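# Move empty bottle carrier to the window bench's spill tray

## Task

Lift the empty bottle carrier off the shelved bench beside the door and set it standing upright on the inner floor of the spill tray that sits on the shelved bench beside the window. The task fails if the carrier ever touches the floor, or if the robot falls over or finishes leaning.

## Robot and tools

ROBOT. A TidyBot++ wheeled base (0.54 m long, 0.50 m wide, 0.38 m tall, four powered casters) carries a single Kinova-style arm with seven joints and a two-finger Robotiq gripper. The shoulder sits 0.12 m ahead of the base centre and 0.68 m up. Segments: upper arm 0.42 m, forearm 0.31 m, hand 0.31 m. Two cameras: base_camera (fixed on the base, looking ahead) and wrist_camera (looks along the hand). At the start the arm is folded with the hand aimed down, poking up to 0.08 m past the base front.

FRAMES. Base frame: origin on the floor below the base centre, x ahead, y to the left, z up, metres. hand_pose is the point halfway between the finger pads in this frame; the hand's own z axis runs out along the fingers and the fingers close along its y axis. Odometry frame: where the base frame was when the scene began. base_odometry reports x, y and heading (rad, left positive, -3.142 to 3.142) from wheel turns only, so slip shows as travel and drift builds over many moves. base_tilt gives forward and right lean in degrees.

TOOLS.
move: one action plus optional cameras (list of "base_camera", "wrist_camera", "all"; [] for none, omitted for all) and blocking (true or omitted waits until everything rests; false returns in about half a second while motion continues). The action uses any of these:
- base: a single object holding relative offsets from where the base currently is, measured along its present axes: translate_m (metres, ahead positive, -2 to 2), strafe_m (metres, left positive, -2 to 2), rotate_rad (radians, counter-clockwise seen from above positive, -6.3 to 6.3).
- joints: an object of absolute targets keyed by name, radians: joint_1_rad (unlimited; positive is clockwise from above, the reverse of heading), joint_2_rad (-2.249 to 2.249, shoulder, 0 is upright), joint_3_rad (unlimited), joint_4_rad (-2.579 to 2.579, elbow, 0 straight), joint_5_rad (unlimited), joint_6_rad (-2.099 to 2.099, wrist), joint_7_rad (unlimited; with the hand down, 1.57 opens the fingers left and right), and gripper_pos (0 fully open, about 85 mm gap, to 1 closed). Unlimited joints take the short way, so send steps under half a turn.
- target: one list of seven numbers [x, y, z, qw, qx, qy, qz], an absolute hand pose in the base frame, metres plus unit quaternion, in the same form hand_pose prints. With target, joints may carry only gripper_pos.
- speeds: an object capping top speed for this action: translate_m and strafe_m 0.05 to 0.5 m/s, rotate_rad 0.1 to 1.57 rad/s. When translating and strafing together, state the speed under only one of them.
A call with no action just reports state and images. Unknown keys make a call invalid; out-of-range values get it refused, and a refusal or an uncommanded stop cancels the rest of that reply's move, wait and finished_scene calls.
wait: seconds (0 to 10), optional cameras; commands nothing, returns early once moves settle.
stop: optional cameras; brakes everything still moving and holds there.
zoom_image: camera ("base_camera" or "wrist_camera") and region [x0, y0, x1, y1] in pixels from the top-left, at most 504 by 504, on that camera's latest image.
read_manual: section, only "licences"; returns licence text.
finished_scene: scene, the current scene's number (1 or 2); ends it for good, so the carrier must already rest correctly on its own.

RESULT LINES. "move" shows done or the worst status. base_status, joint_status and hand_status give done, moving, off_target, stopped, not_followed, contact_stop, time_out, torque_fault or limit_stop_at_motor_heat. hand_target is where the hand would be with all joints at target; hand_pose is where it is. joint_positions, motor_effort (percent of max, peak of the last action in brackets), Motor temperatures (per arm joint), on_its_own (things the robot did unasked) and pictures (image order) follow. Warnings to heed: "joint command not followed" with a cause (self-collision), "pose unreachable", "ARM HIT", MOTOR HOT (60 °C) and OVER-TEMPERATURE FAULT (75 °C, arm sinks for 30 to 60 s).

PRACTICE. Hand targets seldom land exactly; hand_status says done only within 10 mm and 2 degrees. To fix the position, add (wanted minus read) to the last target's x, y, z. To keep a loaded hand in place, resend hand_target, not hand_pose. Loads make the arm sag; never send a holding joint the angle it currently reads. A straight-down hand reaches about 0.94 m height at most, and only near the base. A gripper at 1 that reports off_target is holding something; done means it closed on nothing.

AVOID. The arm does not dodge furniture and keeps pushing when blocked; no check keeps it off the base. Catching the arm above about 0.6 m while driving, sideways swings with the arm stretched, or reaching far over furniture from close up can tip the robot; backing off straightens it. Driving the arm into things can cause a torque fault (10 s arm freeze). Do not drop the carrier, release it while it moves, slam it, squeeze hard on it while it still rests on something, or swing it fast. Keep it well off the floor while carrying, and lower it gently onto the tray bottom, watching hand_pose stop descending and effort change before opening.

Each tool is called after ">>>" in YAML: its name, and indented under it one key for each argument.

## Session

>>> move:
  joints: {"joint_1_rad":0.0,"joint_2_rad":-0.1,"joint_3_rad":3.15,"joint_4_rad":-2.1,"joint_5_rad":0.0,"joint_6_rad":0.58,"joint_7_rad":1.58}

>>> move:
  base: {"rotate_rad":1.2}

>>> move:
  base: {"rotate_rad":1.2}

>>> move:
  base: {"rotate_rad":1.2}

>>> move:
  base: {"rotate_rad":1.2}

Scene clock: 2.30 s.
Motor temperatures (°C): [33 32 29 33 41 41 46]
move: done
base_odometry: x=+0.000 y=+0.000 heading=+0.000
base_tilt: forward=+0.4 right=-0.4
base_status: not commanded
joint_positions: joint_1_rad=+0.016 joint_2_rad=-0.109 joint_3_rad=+3.168 joint_4_rad=-2.123 joint_5_rad=-0.016 joint_6_rad=+0.535 joint_7_rad=+1.615 gripper_pos=+0.000
joint_status: all done
motor_effort: joint_1_rad=+0(2) joint_2_rad=-16(17) joint_3_rad=-1(2) joint_4_rad=+21(21) joint_5_rad=-1(1) joint_6_rad=+8(9) joint_7_rad=+0(1)
hand_pose: x=+0.6671 y=-0.0255 z=+0.9936 quat_wxyz=(+0.029, +0.674, -0.008, +0.738) (m; base frame)
hand_target: x=+0.6707 y=-0.0035 z=+1.0164 quat_wxyz=(+0.006, +0.652, +0.000, +0.758) (m; base frame)
hand_status: not commanded
pictures: base_camera, wrist_camera
Images, in order (width x height): base_camera 644x364, wrist_camera 644x476.

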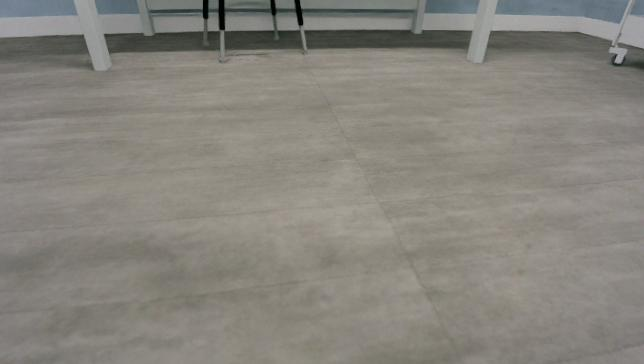

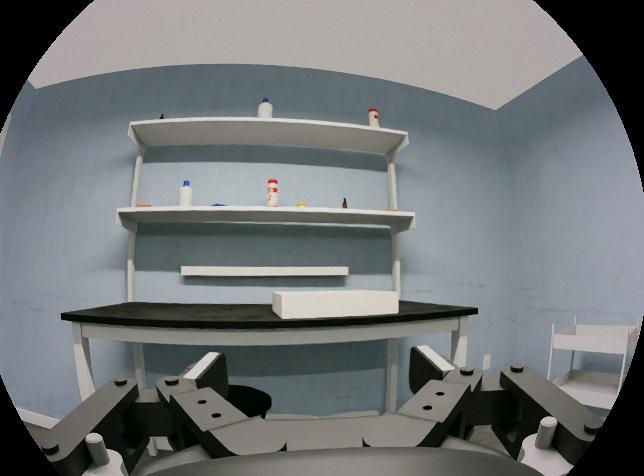

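Scene clock: 4.33 s.
Motor temperatures (°C): [33 32 29 33 41 41 46]
move: done
base_odometry: x=+0.000 y=+0.000 heading=+1.199
base_tilt: forward=+0.4 right=-0.4
base_status: done
joint_positions: joint_1_rad=+0.002 joint_2_rad=-0.100 joint_3_rad=+3.154 joint_4_rad=-2.123 joint_5_rad=-0.016 joint_6_rad=+0.538 joint_7_rad=+1.615 gripper_pos=+0.000
joint_status: not commanded
motor_effort: joint_1_rad=+0(2) joint_2_rad=-16(18) joint_3_rad=-1(3) joint_4_rad=+20(21) joint_5_rad=-1(1) joint_6_rad=+8(9) joint_7_rad=+0(1)
hand_pose: x=+0.6701 y=-0.0095 z=+0.9898 quat_wxyz=(+0.019, +0.676, +0.002, +0.737) (m; base frame)
hand_target: x=+0.6707 y=-0.0035 z=+1.0164 quat_wxyz=(+0.006, +0.652, +0.000, +0.758) (m; base frame)
hand_status: not commanded
pictures: base_camera, wrist_camera
Images, in order (width x height): base_camera 644x364, wrist_camera 644x476.

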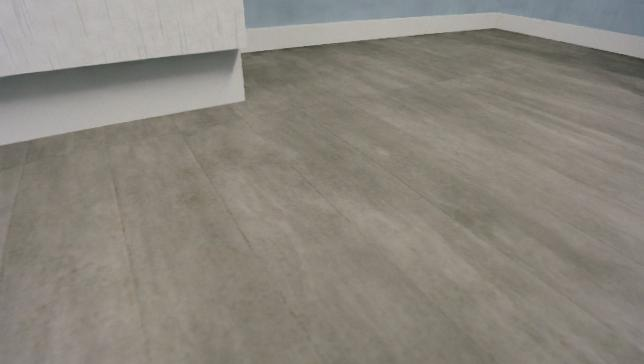

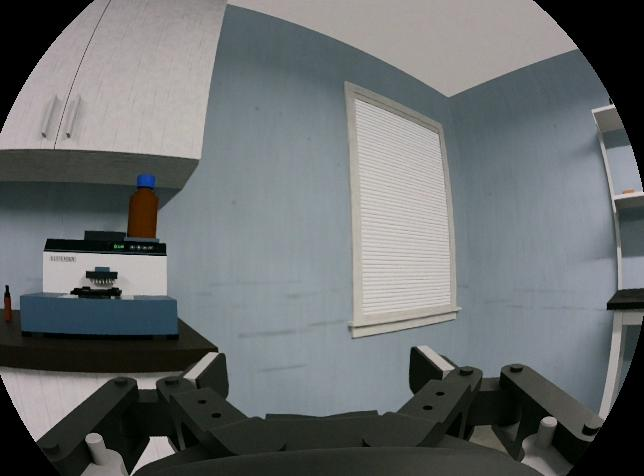

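Scene clock: 6.37 s.
Motor temperatures (°C): [33 32 29 33 41 41 46]
move: done
base_odometry: x=+0.000 y=+0.000 heading=+2.398
base_tilt: forward=+0.4 right=-0.4
base_status: done
joint_positions: joint_1_rad=-0.002 joint_2_rad=-0.099 joint_3_rad=+3.149 joint_4_rad=-2.123 joint_5_rad=-0.016 joint_6_rad=+0.538 joint_7_rad=+1.615 gripper_pos=+0.000
joint_status: not commanded
motor_effort: joint_1_rad=+0(3) joint_2_rad=-17(18) joint_3_rad=-1(4) joint_4_rad=+21(21) joint_5_rad=+0(1) joint_6_rad=+8(8) joint_7_rad=+1(1)
hand_pose: x=+0.6702 y=-0.0044 z=+0.9896 quat_wxyz=(+0.016, +0.676, +0.005, +0.736) (m; base frame)
hand_target: x=+0.6707 y=-0.0035 z=+1.0164 quat_wxyz=(+0.006, +0.652, +0.000, +0.758) (m; base frame)
hand_status: not commanded
pictures: base_camera, wrist_camera
Images, in order (width x height): base_camera 644x364, wrist_camera 644x476.

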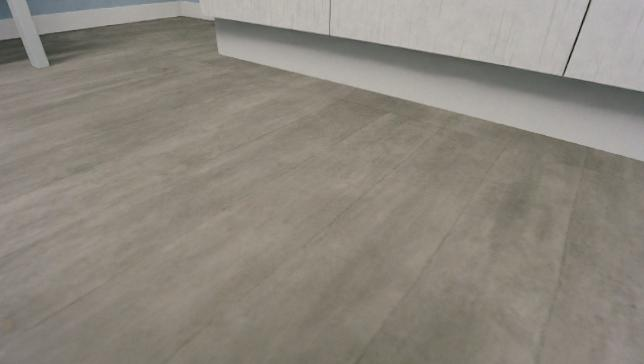

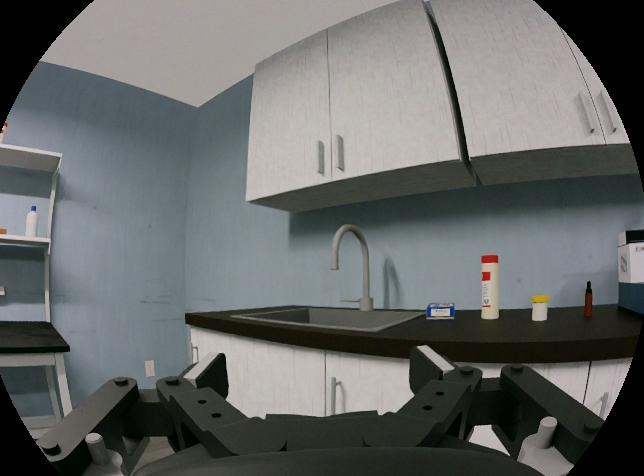

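Scene clock: 8.40 s.
Motor temperatures (°C): [33 32 29 33 41 41 46]
move: done
base_odometry: x=+0.000 y=+0.000 heading=-2.686
base_tilt: forward=+0.4 right=-0.4
base_status: done
joint_positions: joint_1_rad=-0.004 joint_2_rad=-0.099 joint_3_rad=+3.147 joint_4_rad=-2.123 joint_5_rad=-0.016 joint_6_rad=+0.538 joint_7_rad=+1.615 gripper_pos=+0.000
joint_status: not commanded
motor_effort: joint_1_rad=+0(3) joint_2_rad=-16(18) joint_3_rad=-1(4) joint_4_rad=+20(21) joint_5_rad=-1(1) joint_6_rad=+8(9) joint_7_rad=+0(1)
hand_pose: x=+0.6704 y=-0.0022 z=+0.9894 quat_wxyz=(+0.015, +0.676, +0.007, +0.736) (m; base frame)
hand_target: x=+0.6707 y=-0.0035 z=+1.0164 quat_wxyz=(+0.006, +0.652, +0.000, +0.758) (m; base frame)
hand_status: not commanded
pictures: base_camera, wrist_camera
Images, in order (width x height): base_camera 644x364, wrist_camera 644x476.

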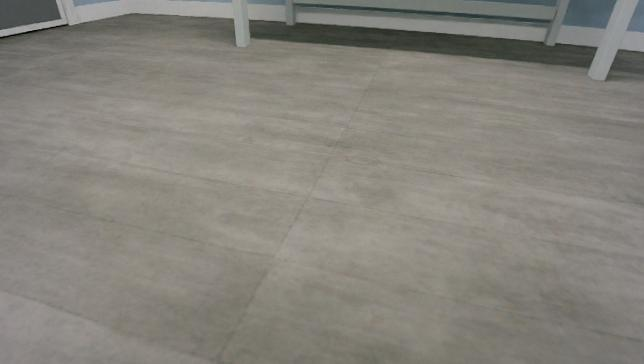

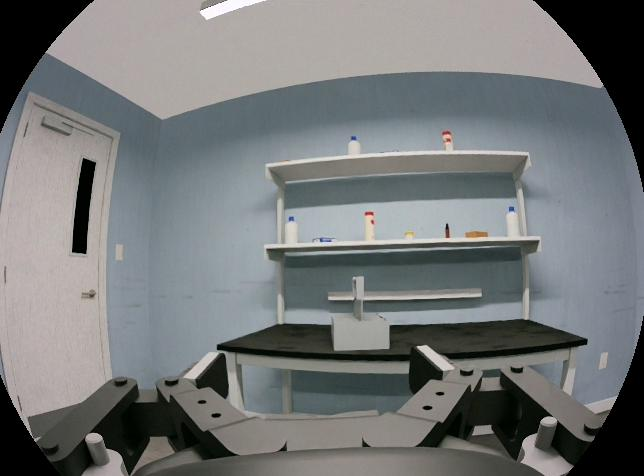

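Scene clock: 10.43 s.
Motor temperatures (°C): [33 32 29 33 41 41 46]
move: done
base_odometry: x=+0.000 y=+0.000 heading=-1.487
base_tilt: forward=+0.4 right=-0.4
base_status: done
joint_positions: joint_1_rad=-0.004 joint_2_rad=-0.098 joint_3_rad=+3.146 joint_4_rad=-2.123 joint_5_rad=-0.016 joint_6_rad=+0.538 joint_7_rad=+1.615 gripper_pos=+0.000
joint_status: not commanded
motor_effort: joint_1_rad=+0(3) joint_2_rad=-17(18) joint_3_rad=-1(4) joint_4_rad=+21(21) joint_5_rad=-1(1) joint_6_rad=+8(8) joint_7_rad=+0(1)
hand_pose: x=+0.6704 y=-0.0014 z=+0.9892 quat_wxyz=(+0.014, +0.676, +0.007, +0.736) (m; base frame)
hand_target: x=+0.6707 y=-0.0035 z=+1.0164 quat_wxyz=(+0.006, +0.652, +0.000, +0.758) (m; base frame)
hand_status: not commanded
pictures: base_camera, wrist_camera
Images, in order (width x height): base_camera 644x364, wrist_camera 644x476.

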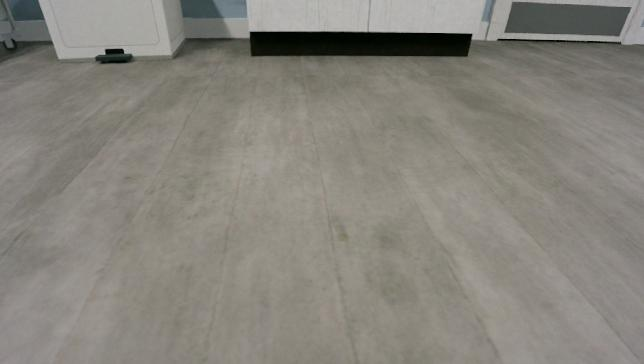

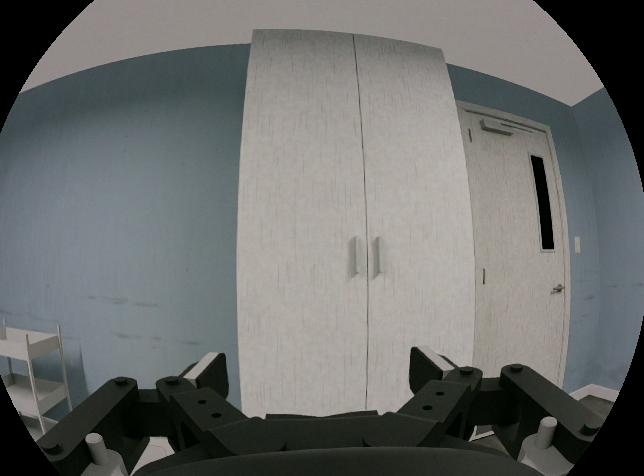

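>>> move:
  base: {"rotate_rad": 1.56}
  cameras: ["all"]

Scene clock: 15.87 s.
Motor temperatures (°C): [33 32 29 33 41 41 46]
move: done
base_odometry: x=+0.000 y=+0.000 heading=+0.072
base_tilt: forward=+0.4 right=-0.4
base_status: done
joint_positions: joint_1_rad=-0.005 joint_2_rad=-0.097 joint_3_rad=+3.146 joint_4_rad=-2.123 joint_5_rad=-0.016 joint_6_rad=+0.539 joint_7_rad=+1.615 gripper_pos=+0.000
joint_status: not commanded
motor_effort: joint_1_rad=+0(3) joint_2_rad=-17(19) joint_3_rad=-1(4) joint_4_rad=+21(21) joint_5_rad=+0(1) joint_6_rad=+8(9) joint_7_rad=+0(1)
hand_pose: x=+0.6709 y=-0.0010 z=+0.9884 quat_wxyz=(+0.014, +0.677, +0.008, +0.736) (m; base frame)
hand_target: x=+0.6707 y=-0.0035 z=+1.0164 quat_wxyz=(+0.006, +0.652, +0.000, +0.758) (m; base frame)
hand_status: not commanded
pictures: base_camera, wrist_camera
Images, in order (width x height): base_camera 644x364, wrist_camera 644x476.

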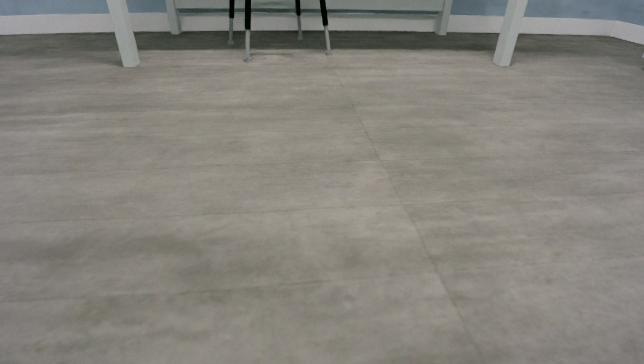

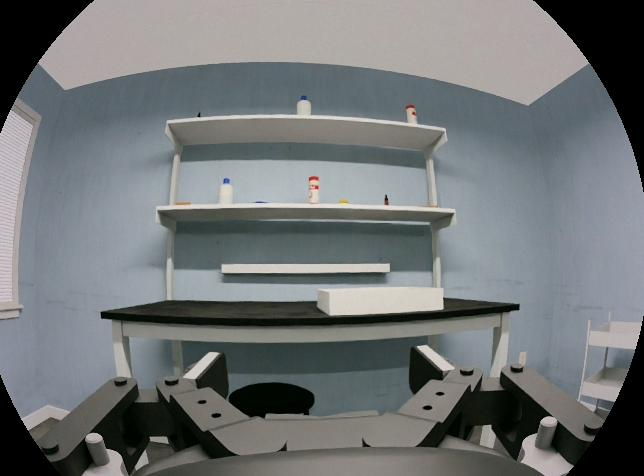

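>>> zoom_image:
  camera: "wrist_camera"
  region: [260, 240, 540, 350]

>>> move:
  base: {"translate_m": 0.62}
  joints: {"joint_1_rad": 0, "joint_2_rad": -0.1, "joint_3_rad": 3.15, "joint_4_rad": -1.75, "joint_5_rad": 0, "joint_6_rad": 0.0, "joint_7_rad": 1.58}
  cameras: ["all"]

Scaled by 1.800.

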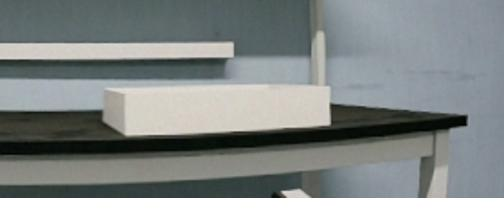

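Scene clock: 18.97 s.
Motor temperatures (°C): [33 32 29 33 41 41 46]
move: done
base_odometry: x=+0.619 y=+0.045 heading=+0.073
base_tilt: forward=+0.4 right=-0.4
base_status: done
joint_positions: joint_1_rad=-0.005 joint_2_rad=-0.093 joint_3_rad=+3.146 joint_4_rad=-1.779 joint_5_rad=-0.016 joint_6_rad=+0.038 joint_7_rad=+1.615 gripper_pos=+0.000
joint_status: all done
motor_effort: joint_1_rad=+0(2) joint_2_rad=-18(21) joint_3_rad=-1(2) joint_4_rad=+22(23) joint_5_rad=-1(2) joint_6_rad=+8(9) joint_7_rad=+0(1)
hand_pose: x=+0.7025 y=+0.0013 z=+1.0408 quat_wxyz=(+0.010, +0.734, +0.010, +0.679) (m; base frame)
hand_target: x=+0.7008 y=-0.0038 z=+1.0510 quat_wxyz=(+0.006, +0.735, +0.000, +0.679) (m; base frame)
hand_status: not commanded
pictures: base_camera, wrist_camera
Images, in order (width x height): base_camera 644x364, wrist_camera 644x476.

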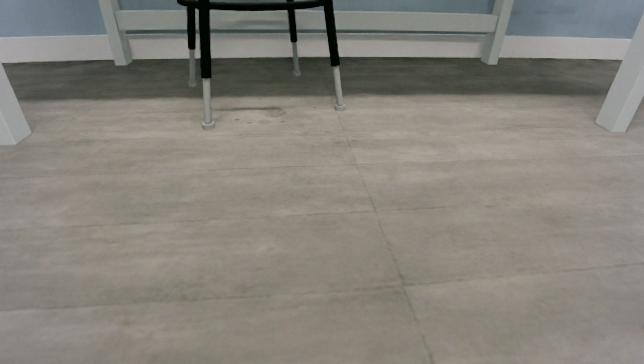

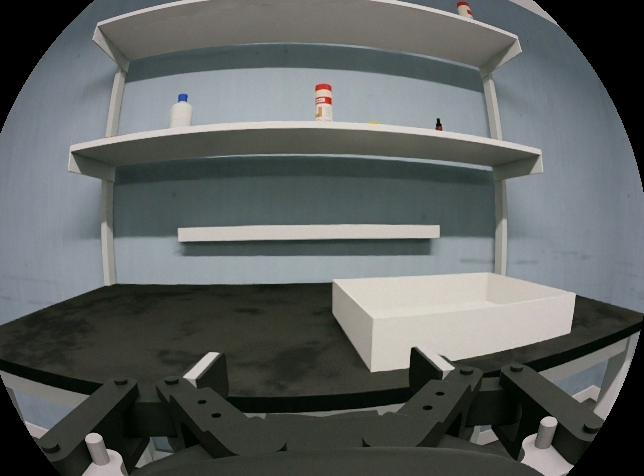

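>>> zoom_image:
  camera: "wrist_camera"
  region: [320, 255, 600, 395]

Scaled by 1.800.

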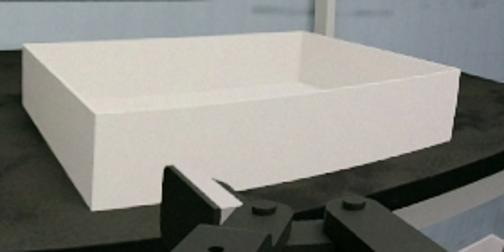

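>>> move:
  base: {"strafe_m": -0.3, "rotate_rad": 0.05}
  cameras: ["all"]

>>> zoom_image:
  camera: "wrist_camera"
  region: [120, 240, 500, 400]

Scene clock: 22.87 s.
Motor temperatures (°C): [33 32 29 33 41 41 46]
move: done
base_odometry: x=+0.641 y=-0.255 heading=+0.123
base_tilt: forward=+0.4 right=-0.4
base_status: done
joint_positions: joint_1_rad=-0.003 joint_2_rad=-0.093 joint_3_rad=+3.147 joint_4_rad=-1.779 joint_5_rad=-0.016 joint_6_rad=+0.036 joint_7_rad=+1.615 gripper_pos=+0.000
joint_status: not commanded
motor_effort: joint_1_rad=+0(3) joint_2_rad=-18(19) joint_3_rad=-1(3) joint_4_rad=+22(23) joint_5_rad=+0(1) joint_6_rad=+8(9) joint_7_rad=+0(1)
hand_pose: x=+0.7025 y=-0.0004 z=+1.0404 quat_wxyz=(+0.011, +0.734, +0.009, +0.679) (m; base frame)
hand_target: x=+0.7008 y=-0.0038 z=+1.0510 quat_wxyz=(+0.006, +0.735, +0.000, +0.679) (m; base frame)
hand_status: not commanded
pictures: base_camera, wrist_camera
Images, in order (width x height): base_camera 644x364, wrist_camera 644x476.

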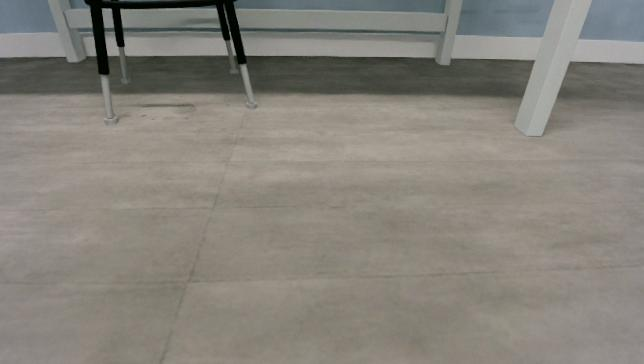

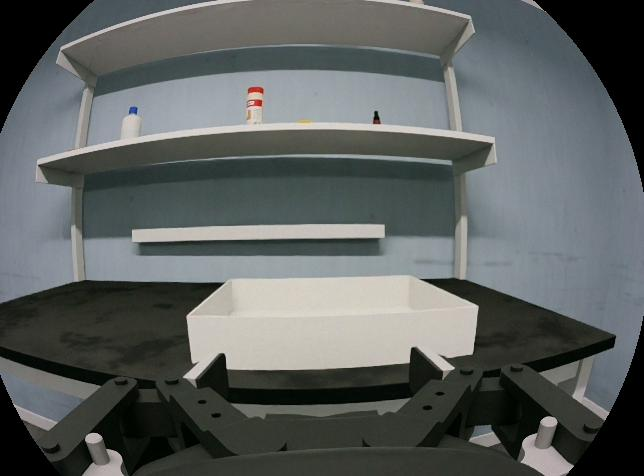

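Scaled by 1.326.

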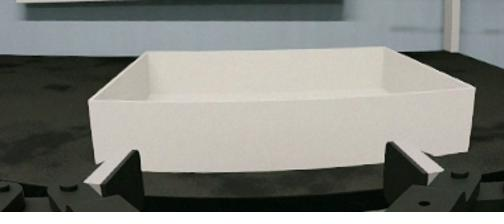

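>>> zoom_image:
  camera: "base_camera"
  region: [0, 0, 322, 182]

>>> zoom_image:
  camera: "base_camera"
  region: [322, 0, 644, 182]

Scaled by 1.565.

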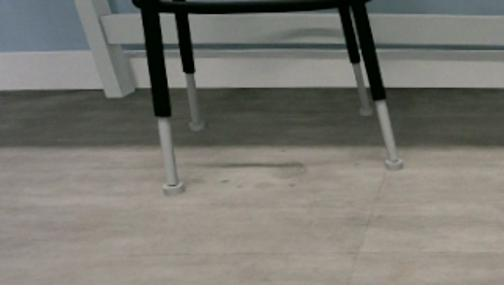

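Scaled by 1.565.

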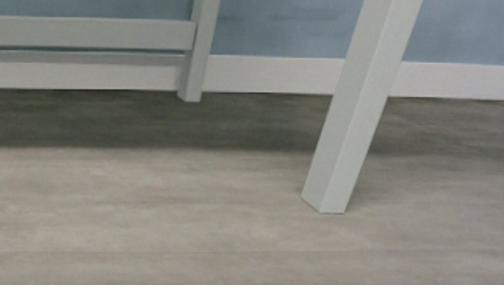

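>>> move:
  base: {"translate_m": -1.16, "strafe_m": -0.2, "rotate_rad": 3.1}
  joints: {"joint_1_rad": 0, "joint_2_rad": -0.1, "joint_3_rad": 3.15, "joint_4_rad": -1.6, "joint_5_rad": 0, "joint_6_rad": -0.1, "joint_7_rad": 1.58}
  cameras: ["all"]

>>> zoom_image:
  camera: "wrist_camera"
  region: [180, 140, 480, 380]

Scene clock: 32.43 s.
Motor temperatures (°C): [33 32 29 33 41 41 46]
move: done
base_odometry: x=-0.486 y=-0.596 heading=-3.059
base_tilt: forward=+0.4 right=-0.4
base_status: done
joint_positions: joint_1_rad=-0.002 joint_2_rad=-0.087 joint_3_rad=+3.148 joint_4_rad=-1.626 joint_5_rad=-0.016 joint_6_rad=-0.064 joint_7_rad=+1.615 gripper_pos=+0.000
joint_status: all done
motor_effort: joint_1_rad=+0(3) joint_2_rad=-18(22) joint_3_rad=-1(4) joint_4_rad=+22(24) joint_5_rad=-1(1) joint_6_rad=+8(9) joint_7_rad=+0(1)
hand_pose: x=+0.7078 y=-0.0007 z=+1.1011 quat_wxyz=(+0.011, +0.718, +0.009, +0.696) (m; base frame)
hand_target: x=+0.7018 y=-0.0039 z=+1.1136 quat_wxyz=(+0.006, +0.717, +0.000, +0.697) (m; base frame)
hand_status: not commanded
pictures: base_camera, wrist_camera
Images, in order (width x height): base_camera 644x364, wrist_camera 644x476.

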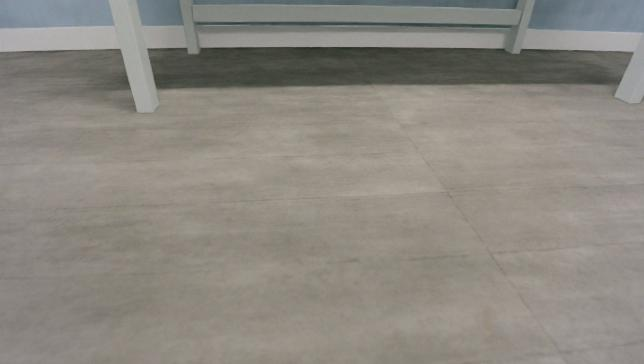

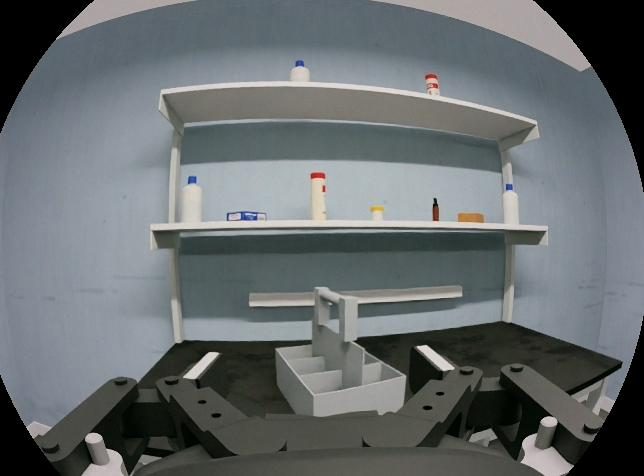

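Scaled by 1.680.

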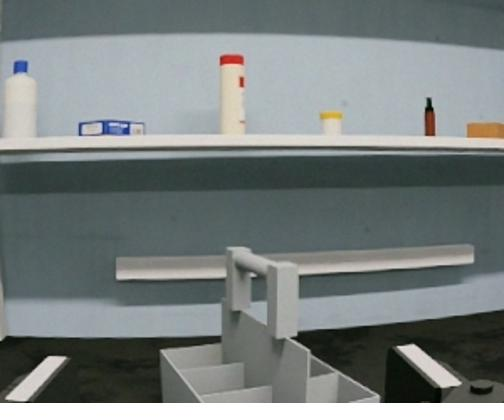

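>>> zoom_image:
  camera: "wrist_camera"
  region: [260, 275, 430, 425]

Scaled by 2.965.

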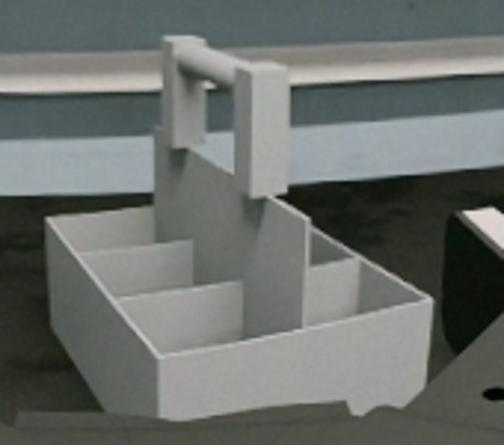

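>>> move:
  base: {"rotate_rad": 1.1}
  joints: {"joint_1_rad": 0, "joint_2_rad": -0.15, "joint_3_rad": 3.15, "joint_4_rad": -1.88, "joint_5_rad": 0, "joint_6_rad": 0.16, "joint_7_rad": 1.58}
  cameras: ["all"]

Scene clock: 38.50 s.
Motor temperatures (°C): [33 32 29 33 41 41 46]
move: done
base_odometry: x=-0.486 y=-0.596 heading=-1.960
base_tilt: forward=+0.4 right=-0.4
base_status: done
joint_positions: joint_1_rad=-0.005 joint_2_rad=-0.131 joint_3_rad=+3.145 joint_4_rad=-1.861 joint_5_rad=-0.016 joint_6_rad=+0.117 joint_7_rad=+1.615 gripper_pos=+0.000
joint_status: all done
motor_effort: joint_1_rad=+0(3) joint_2_rad=-17(20) joint_3_rad=-1(3) joint_4_rad=+22(23) joint_5_rad=+0(2) joint_6_rad=+8(9) joint_7_rad=+0(1)
hand_pose: x=+0.6854 y=+0.0020 z=+1.0361 quat_wxyz=(+0.010, +0.722, +0.011, +0.692) (m; base frame)
hand_target: x=+0.6779 y=-0.0038 z=+1.0483 quat_wxyz=(+0.006, +0.707, +0.000, +0.707) (m; base frame)
hand_status: not commanded
pictures: base_camera, wrist_camera
Images, in order (width x height): base_camera 644x364, wrist_camera 644x476.

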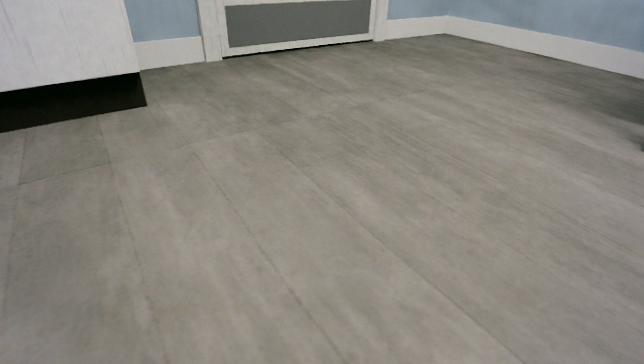

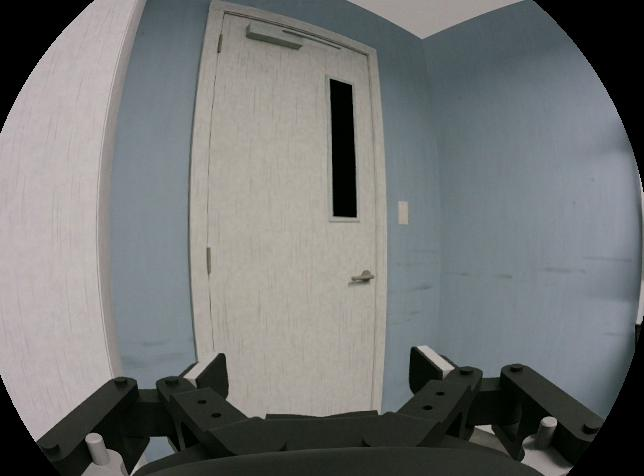

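>>> move:
  base: {"translate_m": 0.88, "strafe_m": -0.31, "rotate_rad": -1.993}
  joints: {"joint_1_rad": 0, "joint_2_rad": -0.15, "joint_3_rad": 3.15, "joint_4_rad": -1.86, "joint_5_rad": 0, "joint_6_rad": 0.10, "joint_7_rad": 1.58, "gripper_pos": 0.2}
  cameras: ["all"]

>>> zoom_image:
  camera: "wrist_camera"
  region: [220, 150, 560, 400]

Scene clock: 42.93 s.
Motor temperatures (°C): [33 32 29 33 41 41 46]
move: done
base_odometry: x=-1.107 y=-1.293 heading=+2.330
base_tilt: forward=+0.4 right=-0.4
base_status: done
joint_positions: joint_1_rad=-0.003 joint_2_rad=-0.142 joint_3_rad=+3.146 joint_4_rad=-1.861 joint_5_rad=-0.016 joint_6_rad=+0.096 joint_7_rad=+1.615 gripper_pos=+0.200
joint_status: all done
motor_effort: joint_1_rad=+0(3) joint_2_rad=-17(18) joint_3_rad=-1(3) joint_4_rad=+22(23) joint_5_rad=-1(1) joint_6_rad=+8(9) joint_7_rad=+0(1)
hand_pose: x=+0.6811 y=-0.0004 z=+1.0358 quat_wxyz=(+0.011, +0.725, +0.009, +0.688) (m; base frame)
hand_target: x=+0.6786 y=-0.0038 z=+1.0420 quat_wxyz=(+0.006, +0.721, +0.000, +0.693) (m; base frame)
hand_status: not commanded
pictures: base_camera, wrist_camera
Images, in order (width x height): base_camera 644x364, wrist_camera 644x476.

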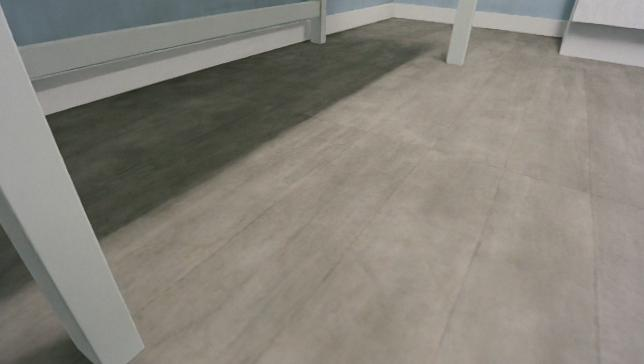

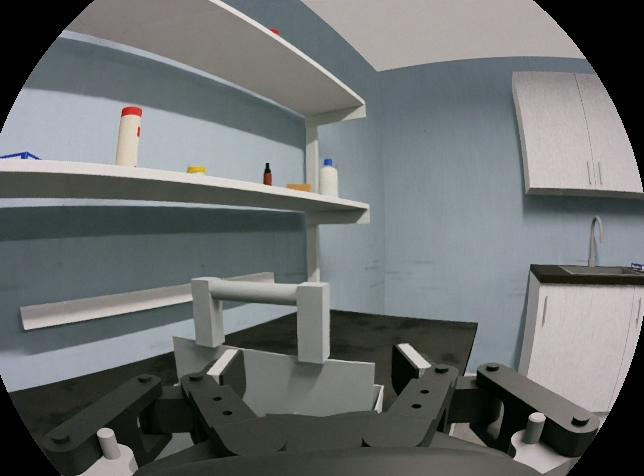

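Scaled by 1.482.

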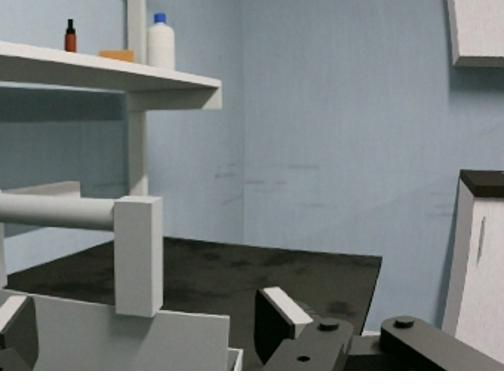

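>>> move:
  base: {"translate_m": -0.12, "strafe_m": 0.2, "rotate_rad": -0.13}
  joints: {"joint_7_rad": 0.0}
  cameras: []

>>> move:
  joints: {"joint_1_rad": 0, "joint_2_rad": 0.34, "joint_3_rad": 3.15, "joint_4_rad": -1.36, "joint_5_rad": 0, "joint_6_rad": 0.13, "joint_7_rad": 0.0, "gripper_pos": 0.2}
  cameras: ["all"]

Scene clock: 47.30 s.
Motor temperatures (°C): [33 32 29 33 41 41 46]
move: done
base_odometry: x=-1.169 y=-1.518 heading=+2.199
base_tilt: forward=+0.4 right=-0.4
base_status: done
joint_positions: joint_1_rad=+0.001 joint_2_rad=-0.147 joint_3_rad=+3.150 joint_4_rad=-1.861 joint_5_rad=-0.016 joint_6_rad=+0.096 joint_7_rad=+0.058 gripper_pos=+0.200
joint_status: all done
motor_effort: joint_1_rad=+0(3) joint_2_rad=-17(19) joint_3_rad=-1(4) joint_4_rad=+22(23) joint_5_rad=+0(1) joint_6_rad=+8(9) joint_7_rad=+1(1)
hand_pose: x=+0.6797 y=-0.0045 z=+1.0381 quat_wxyz=(-0.475, +0.520, -0.504, +0.500) (m; base frame)
hand_target: x=+0.6786 y=-0.0038 z=+1.0420 quat_wxyz=(-0.488, +0.507, -0.512, +0.492) (m; base frame)
hand_status: not commanded
pictures: none
No camera images: "cameras" was empty.

Scene clock: 49.00 s.
Motor temperatures (°C): [33 32 29 33 41 41 46]
move: done
base_odometry: x=-1.169 y=-1.518 heading=+2.199
base_tilt: forward=+0.4 right=-0.4
base_status: not commanded
joint_positions: joint_1_rad=+0.001 joint_2_rad=+0.351 joint_3_rad=+3.150 joint_4_rad=-1.393 joint_5_rad=-0.016 joint_6_rad=+0.096 joint_7_rad=+0.058 gripper_pos=+0.200
joint_status: all done
motor_effort: joint_1_rad=+0(1) joint_2_rad=-35(37) joint_3_rad=-1(2) joint_4_rad=+22(24) joint_5_rad=+0(1) joint_6_rad=+8(9) joint_7_rad=+0(1)
hand_pose: x=+0.8838 y=-0.0047 z=+0.9981 quat_wxyz=(-0.467, +0.528, -0.510, +0.493) (m; base frame)
hand_target: x=+0.8824 y=-0.0037 z=+1.0382 quat_wxyz=(-0.498, +0.499, -0.501, +0.503) (m; base frame)
hand_status: not commanded
pictures: base_camera, wrist_camera
Images, in order (width x height): base_camera 644x364, wrist_camera 644x476.

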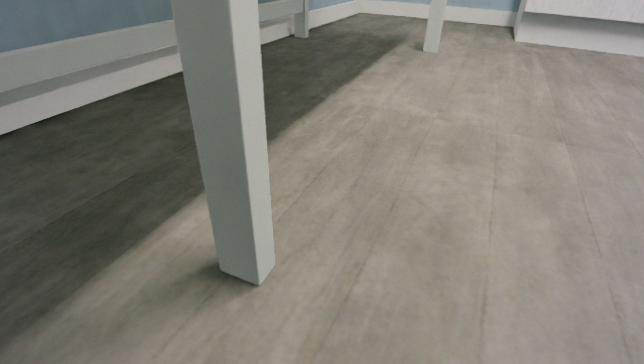

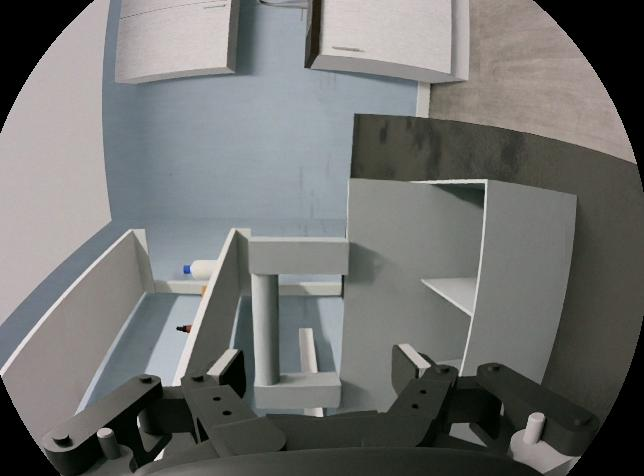

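>>> move:
  base: {"translate_m": 0.09, "strafe_m": 0.01}
  speeds: {"translate_m": 0.15}
  joints: {"joint_1_rad": 0, "joint_2_rad": 0.334, "joint_3_rad": 3.15, "joint_4_rad": -1.322, "joint_5_rad": 0, "joint_6_rad": 0.163, "joint_7_rad": -0.05, "gripper_pos": 0.2}
  cameras: ["wrist_camera"]

Scene clock: 51.23 s.
Motor temperatures (°C): [33 32 29 33 41 41 46]
move: done
base_odometry: x=-1.231 y=-1.451 heading=+2.199
base_tilt: forward=+0.4 right=-0.4
base_status: done
joint_positions: joint_1_rad=+0.001 joint_2_rad=+0.351 joint_3_rad=+3.150 joint_4_rad=-1.347 joint_5_rad=-0.016 joint_6_rad=+0.126 joint_7_rad=+0.006 gripper_pos=+0.200
joint_status: all done
motor_effort: joint_1_rad=+0(2) joint_2_rad=-34(38) joint_3_rad=-1(3) joint_4_rad=+22(24) joint_5_rad=-1(1) joint_6_rad=+8(10) joint_7_rad=+0(1)
hand_pose: x=+0.8868 y=-0.0049 z=+1.0372 quat_wxyz=(-0.499, +0.496, -0.504, +0.501) (m; base frame)
hand_target: x=+0.8806 y=-0.0036 z=+1.0767 quat_wxyz=(-0.529, +0.467, -0.493, +0.509) (m; base frame)
hand_status: not commanded
pictures: wrist_camera
Images, in order (width x height): wrist_camera 644x476.

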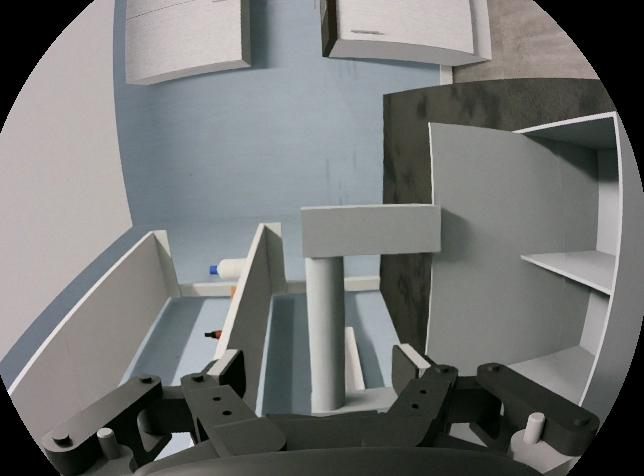

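>>> move:
  base: {"translate_m": 0.04, "strafe_m": -0.006}
  speeds: {"translate_m": 0.1}
  joints: {"joint_1_rad": 0, "joint_2_rad": 0.334, "joint_3_rad": 3.15, "joint_4_rad": -1.350, "joint_5_rad": 0, "joint_6_rad": 0.185, "joint_7_rad": -0.05, "gripper_pos": 0.2}
  cameras: ["wrist_camera"]

Scene clock: 52.97 s.
Motor temperatures (°C): [33 32 29 33 41 41 46]
move: done
base_odometry: x=-1.249 y=-1.415 heading=+2.200
base_tilt: forward=+0.4 right=-0.4
base_status: done
joint_positions: joint_1_rad=+0.001 joint_2_rad=+0.348 joint_3_rad=+3.150 joint_4_rad=-1.349 joint_5_rad=-0.016 joint_6_rad=+0.147 joint_7_rad=+0.006 gripper_pos=+0.200
joint_status: all done
motor_effort: joint_1_rad=+1(3) joint_2_rad=-34(37) joint_3_rad=-1(2) joint_4_rad=+22(23) joint_5_rad=+0(1) joint_6_rad=+8(9) joint_7_rad=+0(1)
hand_pose: x=+0.8856 y=-0.0050 z=+1.0441 quat_wxyz=(-0.504, +0.491, -0.499, +0.506) (m; base frame)
hand_target: x=+0.8799 y=-0.0036 z=+1.0661 quat_wxyz=(-0.528, +0.468, -0.495, +0.507) (m; base frame)
hand_status: not commanded
pictures: wrist_camera
Images, in order (width x height): wrist_camera 644x476.

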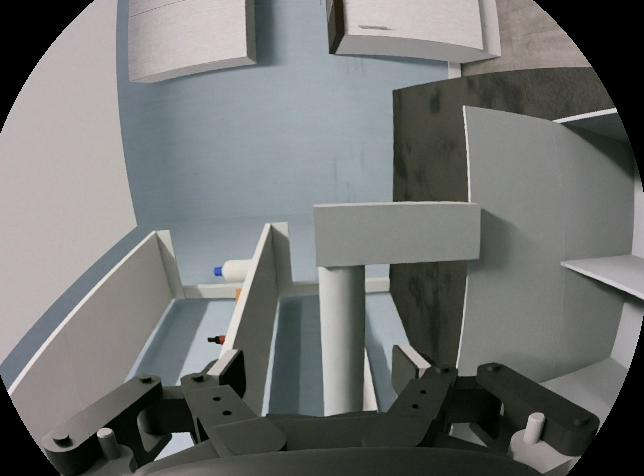

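>>> move:
  joints: {"joint_1_rad": 0, "joint_2_rad": 0.334, "joint_3_rad": 3.15, "joint_4_rad": -1.375, "joint_5_rad": 0, "joint_6_rad": 0.185, "joint_7_rad": -0.05, "gripper_pos": 0.2}
  cameras: ["wrist_camera"]

Scene clock: 53.90 s.
Motor temperatures (°C): [33 32 29 33 41 41 46]
move: done
base_odometry: x=-1.249 y=-1.415 heading=+2.200
base_tilt: forward=+0.4 right=-0.4
base_status: not commanded
joint_positions: joint_1_rad=+0.001 joint_2_rad=+0.348 joint_3_rad=+3.150 joint_4_rad=-1.362 joint_5_rad=-0.016 joint_6_rad=+0.147 joint_7_rad=+0.006 gripper_pos=+0.200
joint_status: all done
motor_effort: joint_1_rad=+0(1) joint_2_rad=-34(36) joint_3_rad=-1(2) joint_4_rad=+22(23) joint_5_rad=-1(1) joint_6_rad=+8(9) joint_7_rad=+0(1)
hand_pose: x=+0.8851 y=-0.0050 z=+1.0362 quat_wxyz=(-0.501, +0.494, -0.502, +0.503) (m; base frame)
hand_target: x=+0.8793 y=-0.0037 z=+1.0505 quat_wxyz=(-0.522, +0.475, -0.501, +0.501) (m; base frame)
hand_status: not commanded
pictures: wrist_camera
Images, in order (width x height): wrist_camera 644x476.

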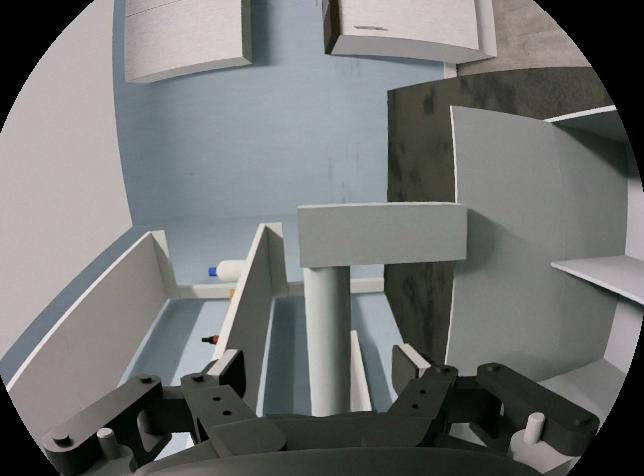

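>>> move:
  base: {"translate_m": 0.014}
  speeds: {"translate_m": 0.1}
  joints: {"joint_1_rad": 0, "joint_2_rad": 0.334, "joint_3_rad": 3.15, "joint_4_rad": -1.398, "joint_5_rad": 0, "joint_6_rad": 0.175, "joint_7_rad": -0.05, "gripper_pos": 0.3}
  cameras: ["wrist_camera"]

Scene clock: 55.07 s.
Motor temperatures (°C): [33 32 29 33 41 41 46]
move: done
base_odometry: x=-1.258 y=-1.403 heading=+2.199
base_tilt: forward=+0.4 right=-0.4
base_status: done
joint_positions: joint_1_rad=+0.001 joint_2_rad=+0.349 joint_3_rad=+3.150 joint_4_rad=-1.379 joint_5_rad=-0.016 joint_6_rad=+0.147 joint_7_rad=+0.006 gripper_pos=+0.300
joint_status: all done
motor_effort: joint_1_rad=+0(3) joint_2_rad=-34(37) joint_3_rad=-1(3) joint_4_rad=+22(23) joint_5_rad=+0(1) joint_6_rad=+8(9) joint_7_rad=+1(1)
hand_pose: x=+0.8849 y=-0.0049 z=+1.0247 quat_wxyz=(-0.496, +0.498, -0.507, +0.499) (m; base frame)
hand_target: x=+0.8786 y=-0.0037 z=+1.0331 quat_wxyz=(-0.513, +0.483, -0.510, +0.493) (m; base frame)
hand_status: not commanded
pictures: wrist_camera
Images, in order (width x height): wrist_camera 644x476.

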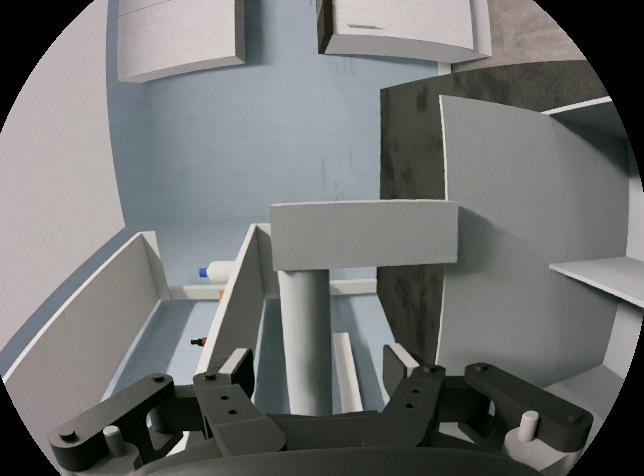

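>>> move:
  joints: {"joint_1_rad": 0, "joint_2_rad": 0.334, "joint_3_rad": 3.15, "joint_4_rad": -1.370, "joint_5_rad": 0, "joint_6_rad": 0.175, "joint_7_rad": -0.05, "gripper_pos": 0.5}
  cameras: ["wrist_camera"]

Scene clock: 56.13 s.
Motor temperatures (°C): [33 32 29 33 41 41 46]
move: done
base_odometry: x=-1.258 y=-1.403 heading=+2.199
base_tilt: forward=+0.4 right=-0.4
base_status: not commanded
joint_positions: joint_1_rad=+0.001 joint_2_rad=+0.349 joint_3_rad=+3.150 joint_4_rad=-1.377 joint_5_rad=-0.016 joint_6_rad=+0.147 joint_7_rad=+0.006 gripper_pos=+0.500
joint_status: all done
motor_effort: joint_1_rad=+0(1) joint_2_rad=-35(35) joint_3_rad=-1(2) joint_4_rad=+22(22) joint_5_rad=+0(1) joint_6_rad=+9(9) joint_7_rad=+0(1)
hand_pose: x=+0.8850 y=-0.0049 z=+1.0255 quat_wxyz=(-0.497, +0.498, -0.507, +0.499) (m; base frame)
hand_target: x=+0.8796 y=-0.0037 z=+1.0506 quat_wxyz=(-0.520, +0.476, -0.503, +0.500) (m; base frame)
hand_status: not commanded
pictures: wrist_camera
Images, in order (width x height): wrist_camera 644x476.

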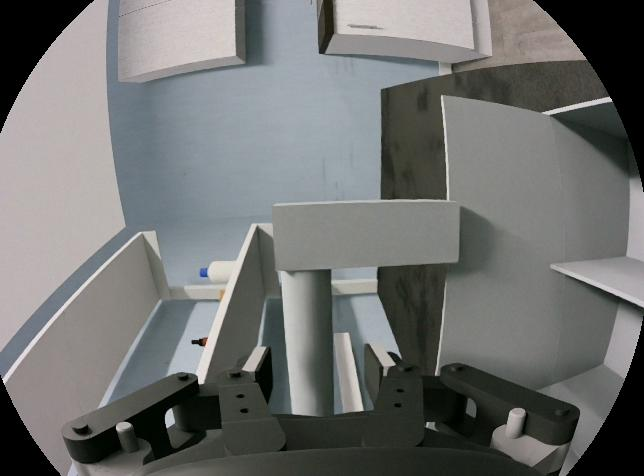

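>>> move:
  joints: {"joint_1_rad": 0, "joint_2_rad": 0.334, "joint_3_rad": 3.15, "joint_4_rad": -1.348, "joint_5_rad": 0, "joint_6_rad": 0.175, "joint_7_rad": -0.05, "gripper_pos": 0.6}
  cameras: ["wrist_camera"]

Scene clock: 56.97 s.
Motor temperatures (°C): [33 32 29 33 41 41 46]
move: done
base_odometry: x=-1.258 y=-1.403 heading=+2.199
base_tilt: forward=+0.5 right=-0.4
base_status: not commanded
joint_positions: joint_1_rad=+0.001 joint_2_rad=+0.349 joint_3_rad=+3.150 joint_4_rad=-1.369 joint_5_rad=-0.016 joint_6_rad=+0.147 joint_7_rad=+0.006 gripper_pos=+0.600
joint_status: all done
motor_effort: joint_1_rad=+0(1) joint_2_rad=-35(36) joint_3_rad=-1(2) joint_4_rad=+22(23) joint_5_rad=+0(1) joint_6_rad=+8(9) joint_7_rad=+0(1)
hand_pose: x=+0.8853 y=-0.0049 z=+1.0308 quat_wxyz=(-0.499, +0.496, -0.504, +0.501) (m; base frame)
hand_target: x=+0.8801 y=-0.0036 z=+1.0643 quat_wxyz=(-0.526, +0.470, -0.497, +0.505) (m; base frame)
hand_status: not commanded
pictures: wrist_camera
Images, in order (width x height): wrist_camera 644x476.

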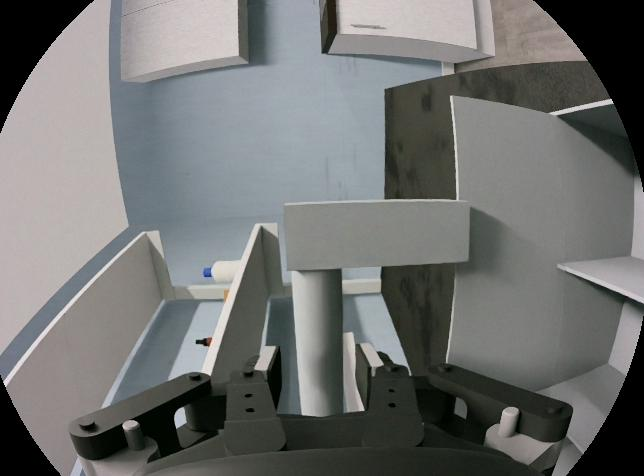

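>>> move:
  joints: {"gripper_pos": 0.9}
  cameras: ["wrist_camera"]

Scene clock: 58.20 s.
Motor temperatures (°C): [33 32 29 33 41 41 46]
move: done
base_odometry: x=-1.258 y=-1.403 heading=+2.199
base_tilt: forward=+0.4 right=-0.4
base_status: not commanded
joint_positions: joint_1_rad=+0.001 joint_2_rad=+0.349 joint_3_rad=+3.150 joint_4_rad=-1.369 joint_5_rad=-0.016 joint_6_rad=+0.147 joint_7_rad=+0.006 gripper_pos=+0.900
joint_status: all done
motor_effort: joint_1_rad=+0(1) joint_2_rad=-34(35) joint_3_rad=-1(1) joint_4_rad=+22(22) joint_5_rad=+0(1) joint_6_rad=+8(9) joint_7_rad=+1(1)
hand_pose: x=+0.8853 y=-0.0049 z=+1.0308 quat_wxyz=(-0.499, +0.496, -0.504, +0.501) (m; base frame)
hand_target: x=+0.8801 y=-0.0036 z=+1.0643 quat_wxyz=(-0.526, +0.470, -0.497, +0.505) (m; base frame)
hand_status: not commanded
pictures: wrist_camera
Images, in order (width x height): wrist_camera 644x476.

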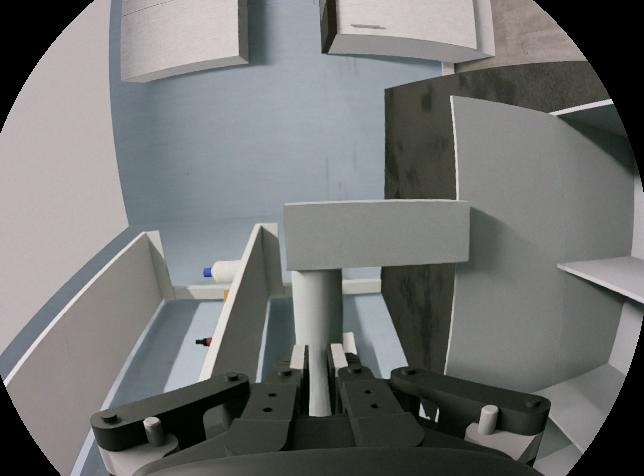

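>>> move:
  joints: {"gripper_pos": 0.45}
  cameras: []

>>> move:
  base: {"translate_m": 0.025}
  speeds: {"translate_m": 0.1}
  cameras: ["wrist_camera"]

Scene clock: 59.70 s.
Motor temperatures (°C): [33 32 29 33 41 41 46]
move: done
base_odometry: x=-1.258 y=-1.403 heading=+2.199
base_tilt: forward=+0.5 right=-0.4
base_status: not commanded
joint_positions: joint_1_rad=+0.001 joint_2_rad=+0.349 joint_3_rad=+3.150 joint_4_rad=-1.369 joint_5_rad=-0.016 joint_6_rad=+0.147 joint_7_rad=+0.006 gripper_pos=+0.450
joint_status: all done
motor_effort: joint_1_rad=+0(1) joint_2_rad=-35(35) joint_3_rad=-1(1) joint_4_rad=+22(23) joint_5_rad=-1(1) joint_6_rad=+9(9) joint_7_rad=+1(1)
hand_pose: x=+0.8853 y=-0.0049 z=+1.0308 quat_wxyz=(-0.499, +0.496, -0.504, +0.501) (m; base frame)
hand_target: x=+0.8801 y=-0.0036 z=+1.0643 quat_wxyz=(-0.526, +0.470, -0.497, +0.505) (m; base frame)
hand_status: not commanded
pictures: none
No camera images: "cameras" was empty.

Scene clock: 60.50 s.
Motor temperatures (°C): [33 32 29 33 41 41 46]
move: done
base_odometry: x=-1.272 y=-1.383 heading=+2.199
base_tilt: forward=+0.5 right=-0.4
base_status: done
joint_positions: joint_1_rad=+0.001 joint_2_rad=+0.350 joint_3_rad=+3.150 joint_4_rad=-1.369 joint_5_rad=-0.016 joint_6_rad=+0.147 joint_7_rad=+0.006 gripper_pos=+0.450
joint_status: not commanded
motor_effort: joint_1_rad=+0(1) joint_2_rad=-34(38) joint_3_rad=-1(2) joint_4_rad=+22(23) joint_5_rad=+0(1) joint_6_rad=+8(9) joint_7_rad=+0(1)
hand_pose: x=+0.8856 y=-0.0049 z=+1.0303 quat_wxyz=(-0.499, +0.496, -0.505, +0.501) (m; base frame)
hand_target: x=+0.8801 y=-0.0036 z=+1.0643 quat_wxyz=(-0.526, +0.470, -0.497, +0.505) (m; base frame)
hand_status: not commanded
pictures: wrist_camera
Images, in order (width x height): wrist_camera 644x476.

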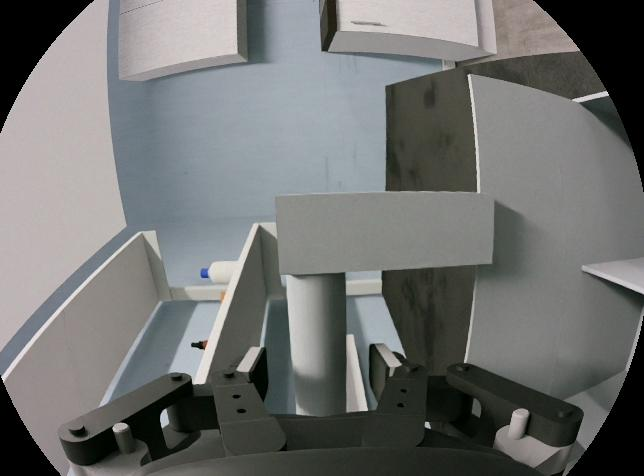

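>>> move:
  joints: {"gripper_pos": 0.9}
  cameras: ["wrist_camera"]

Scene clock: 61.50 s.
Motor temperatures (°C): [33 32 29 33 41 41 46]
move: off_target
base_odometry: x=-1.272 y=-1.383 heading=+2.199
base_tilt: forward=+0.4 right=-0.4
base_status: not commanded
joint_positions: joint_1_rad=+0.001 joint_2_rad=+0.351 joint_3_rad=+3.150 joint_4_rad=-1.369 joint_5_rad=-0.016 joint_6_rad=+0.147 joint_7_rad=+0.006 gripper_pos=+0.764
joint_status: gripper_pos off_target (ended at +0.764, target +0.900)
motor_effort: joint_1_rad=+0(1) joint_2_rad=-36(38) joint_3_rad=-1(2) joint_4_rad=+23(26) joint_5_rad=-1(1) joint_6_rad=+9(12) joint_7_rad=+0(1)
hand_pose: x=+0.8861 y=-0.0049 z=+1.0294 quat_wxyz=(-0.498, +0.496, -0.505, +0.501) (m; base frame)
hand_target: x=+0.8801 y=-0.0036 z=+1.0643 quat_wxyz=(-0.526, +0.470, -0.497, +0.505) (m; base frame)
hand_status: not commanded
pictures: wrist_camera
Images, in order (width x height): wrist_camera 644x476.

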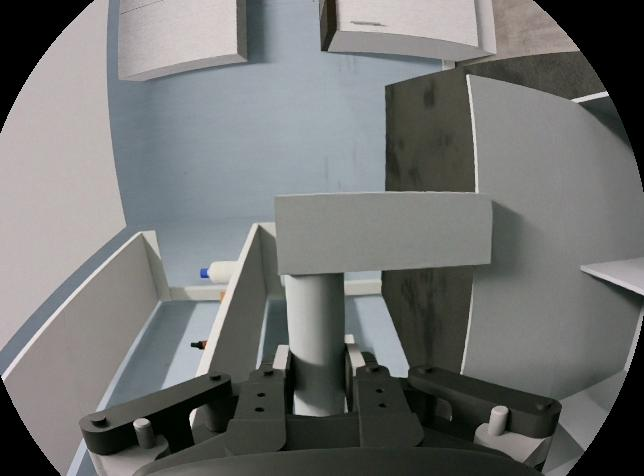

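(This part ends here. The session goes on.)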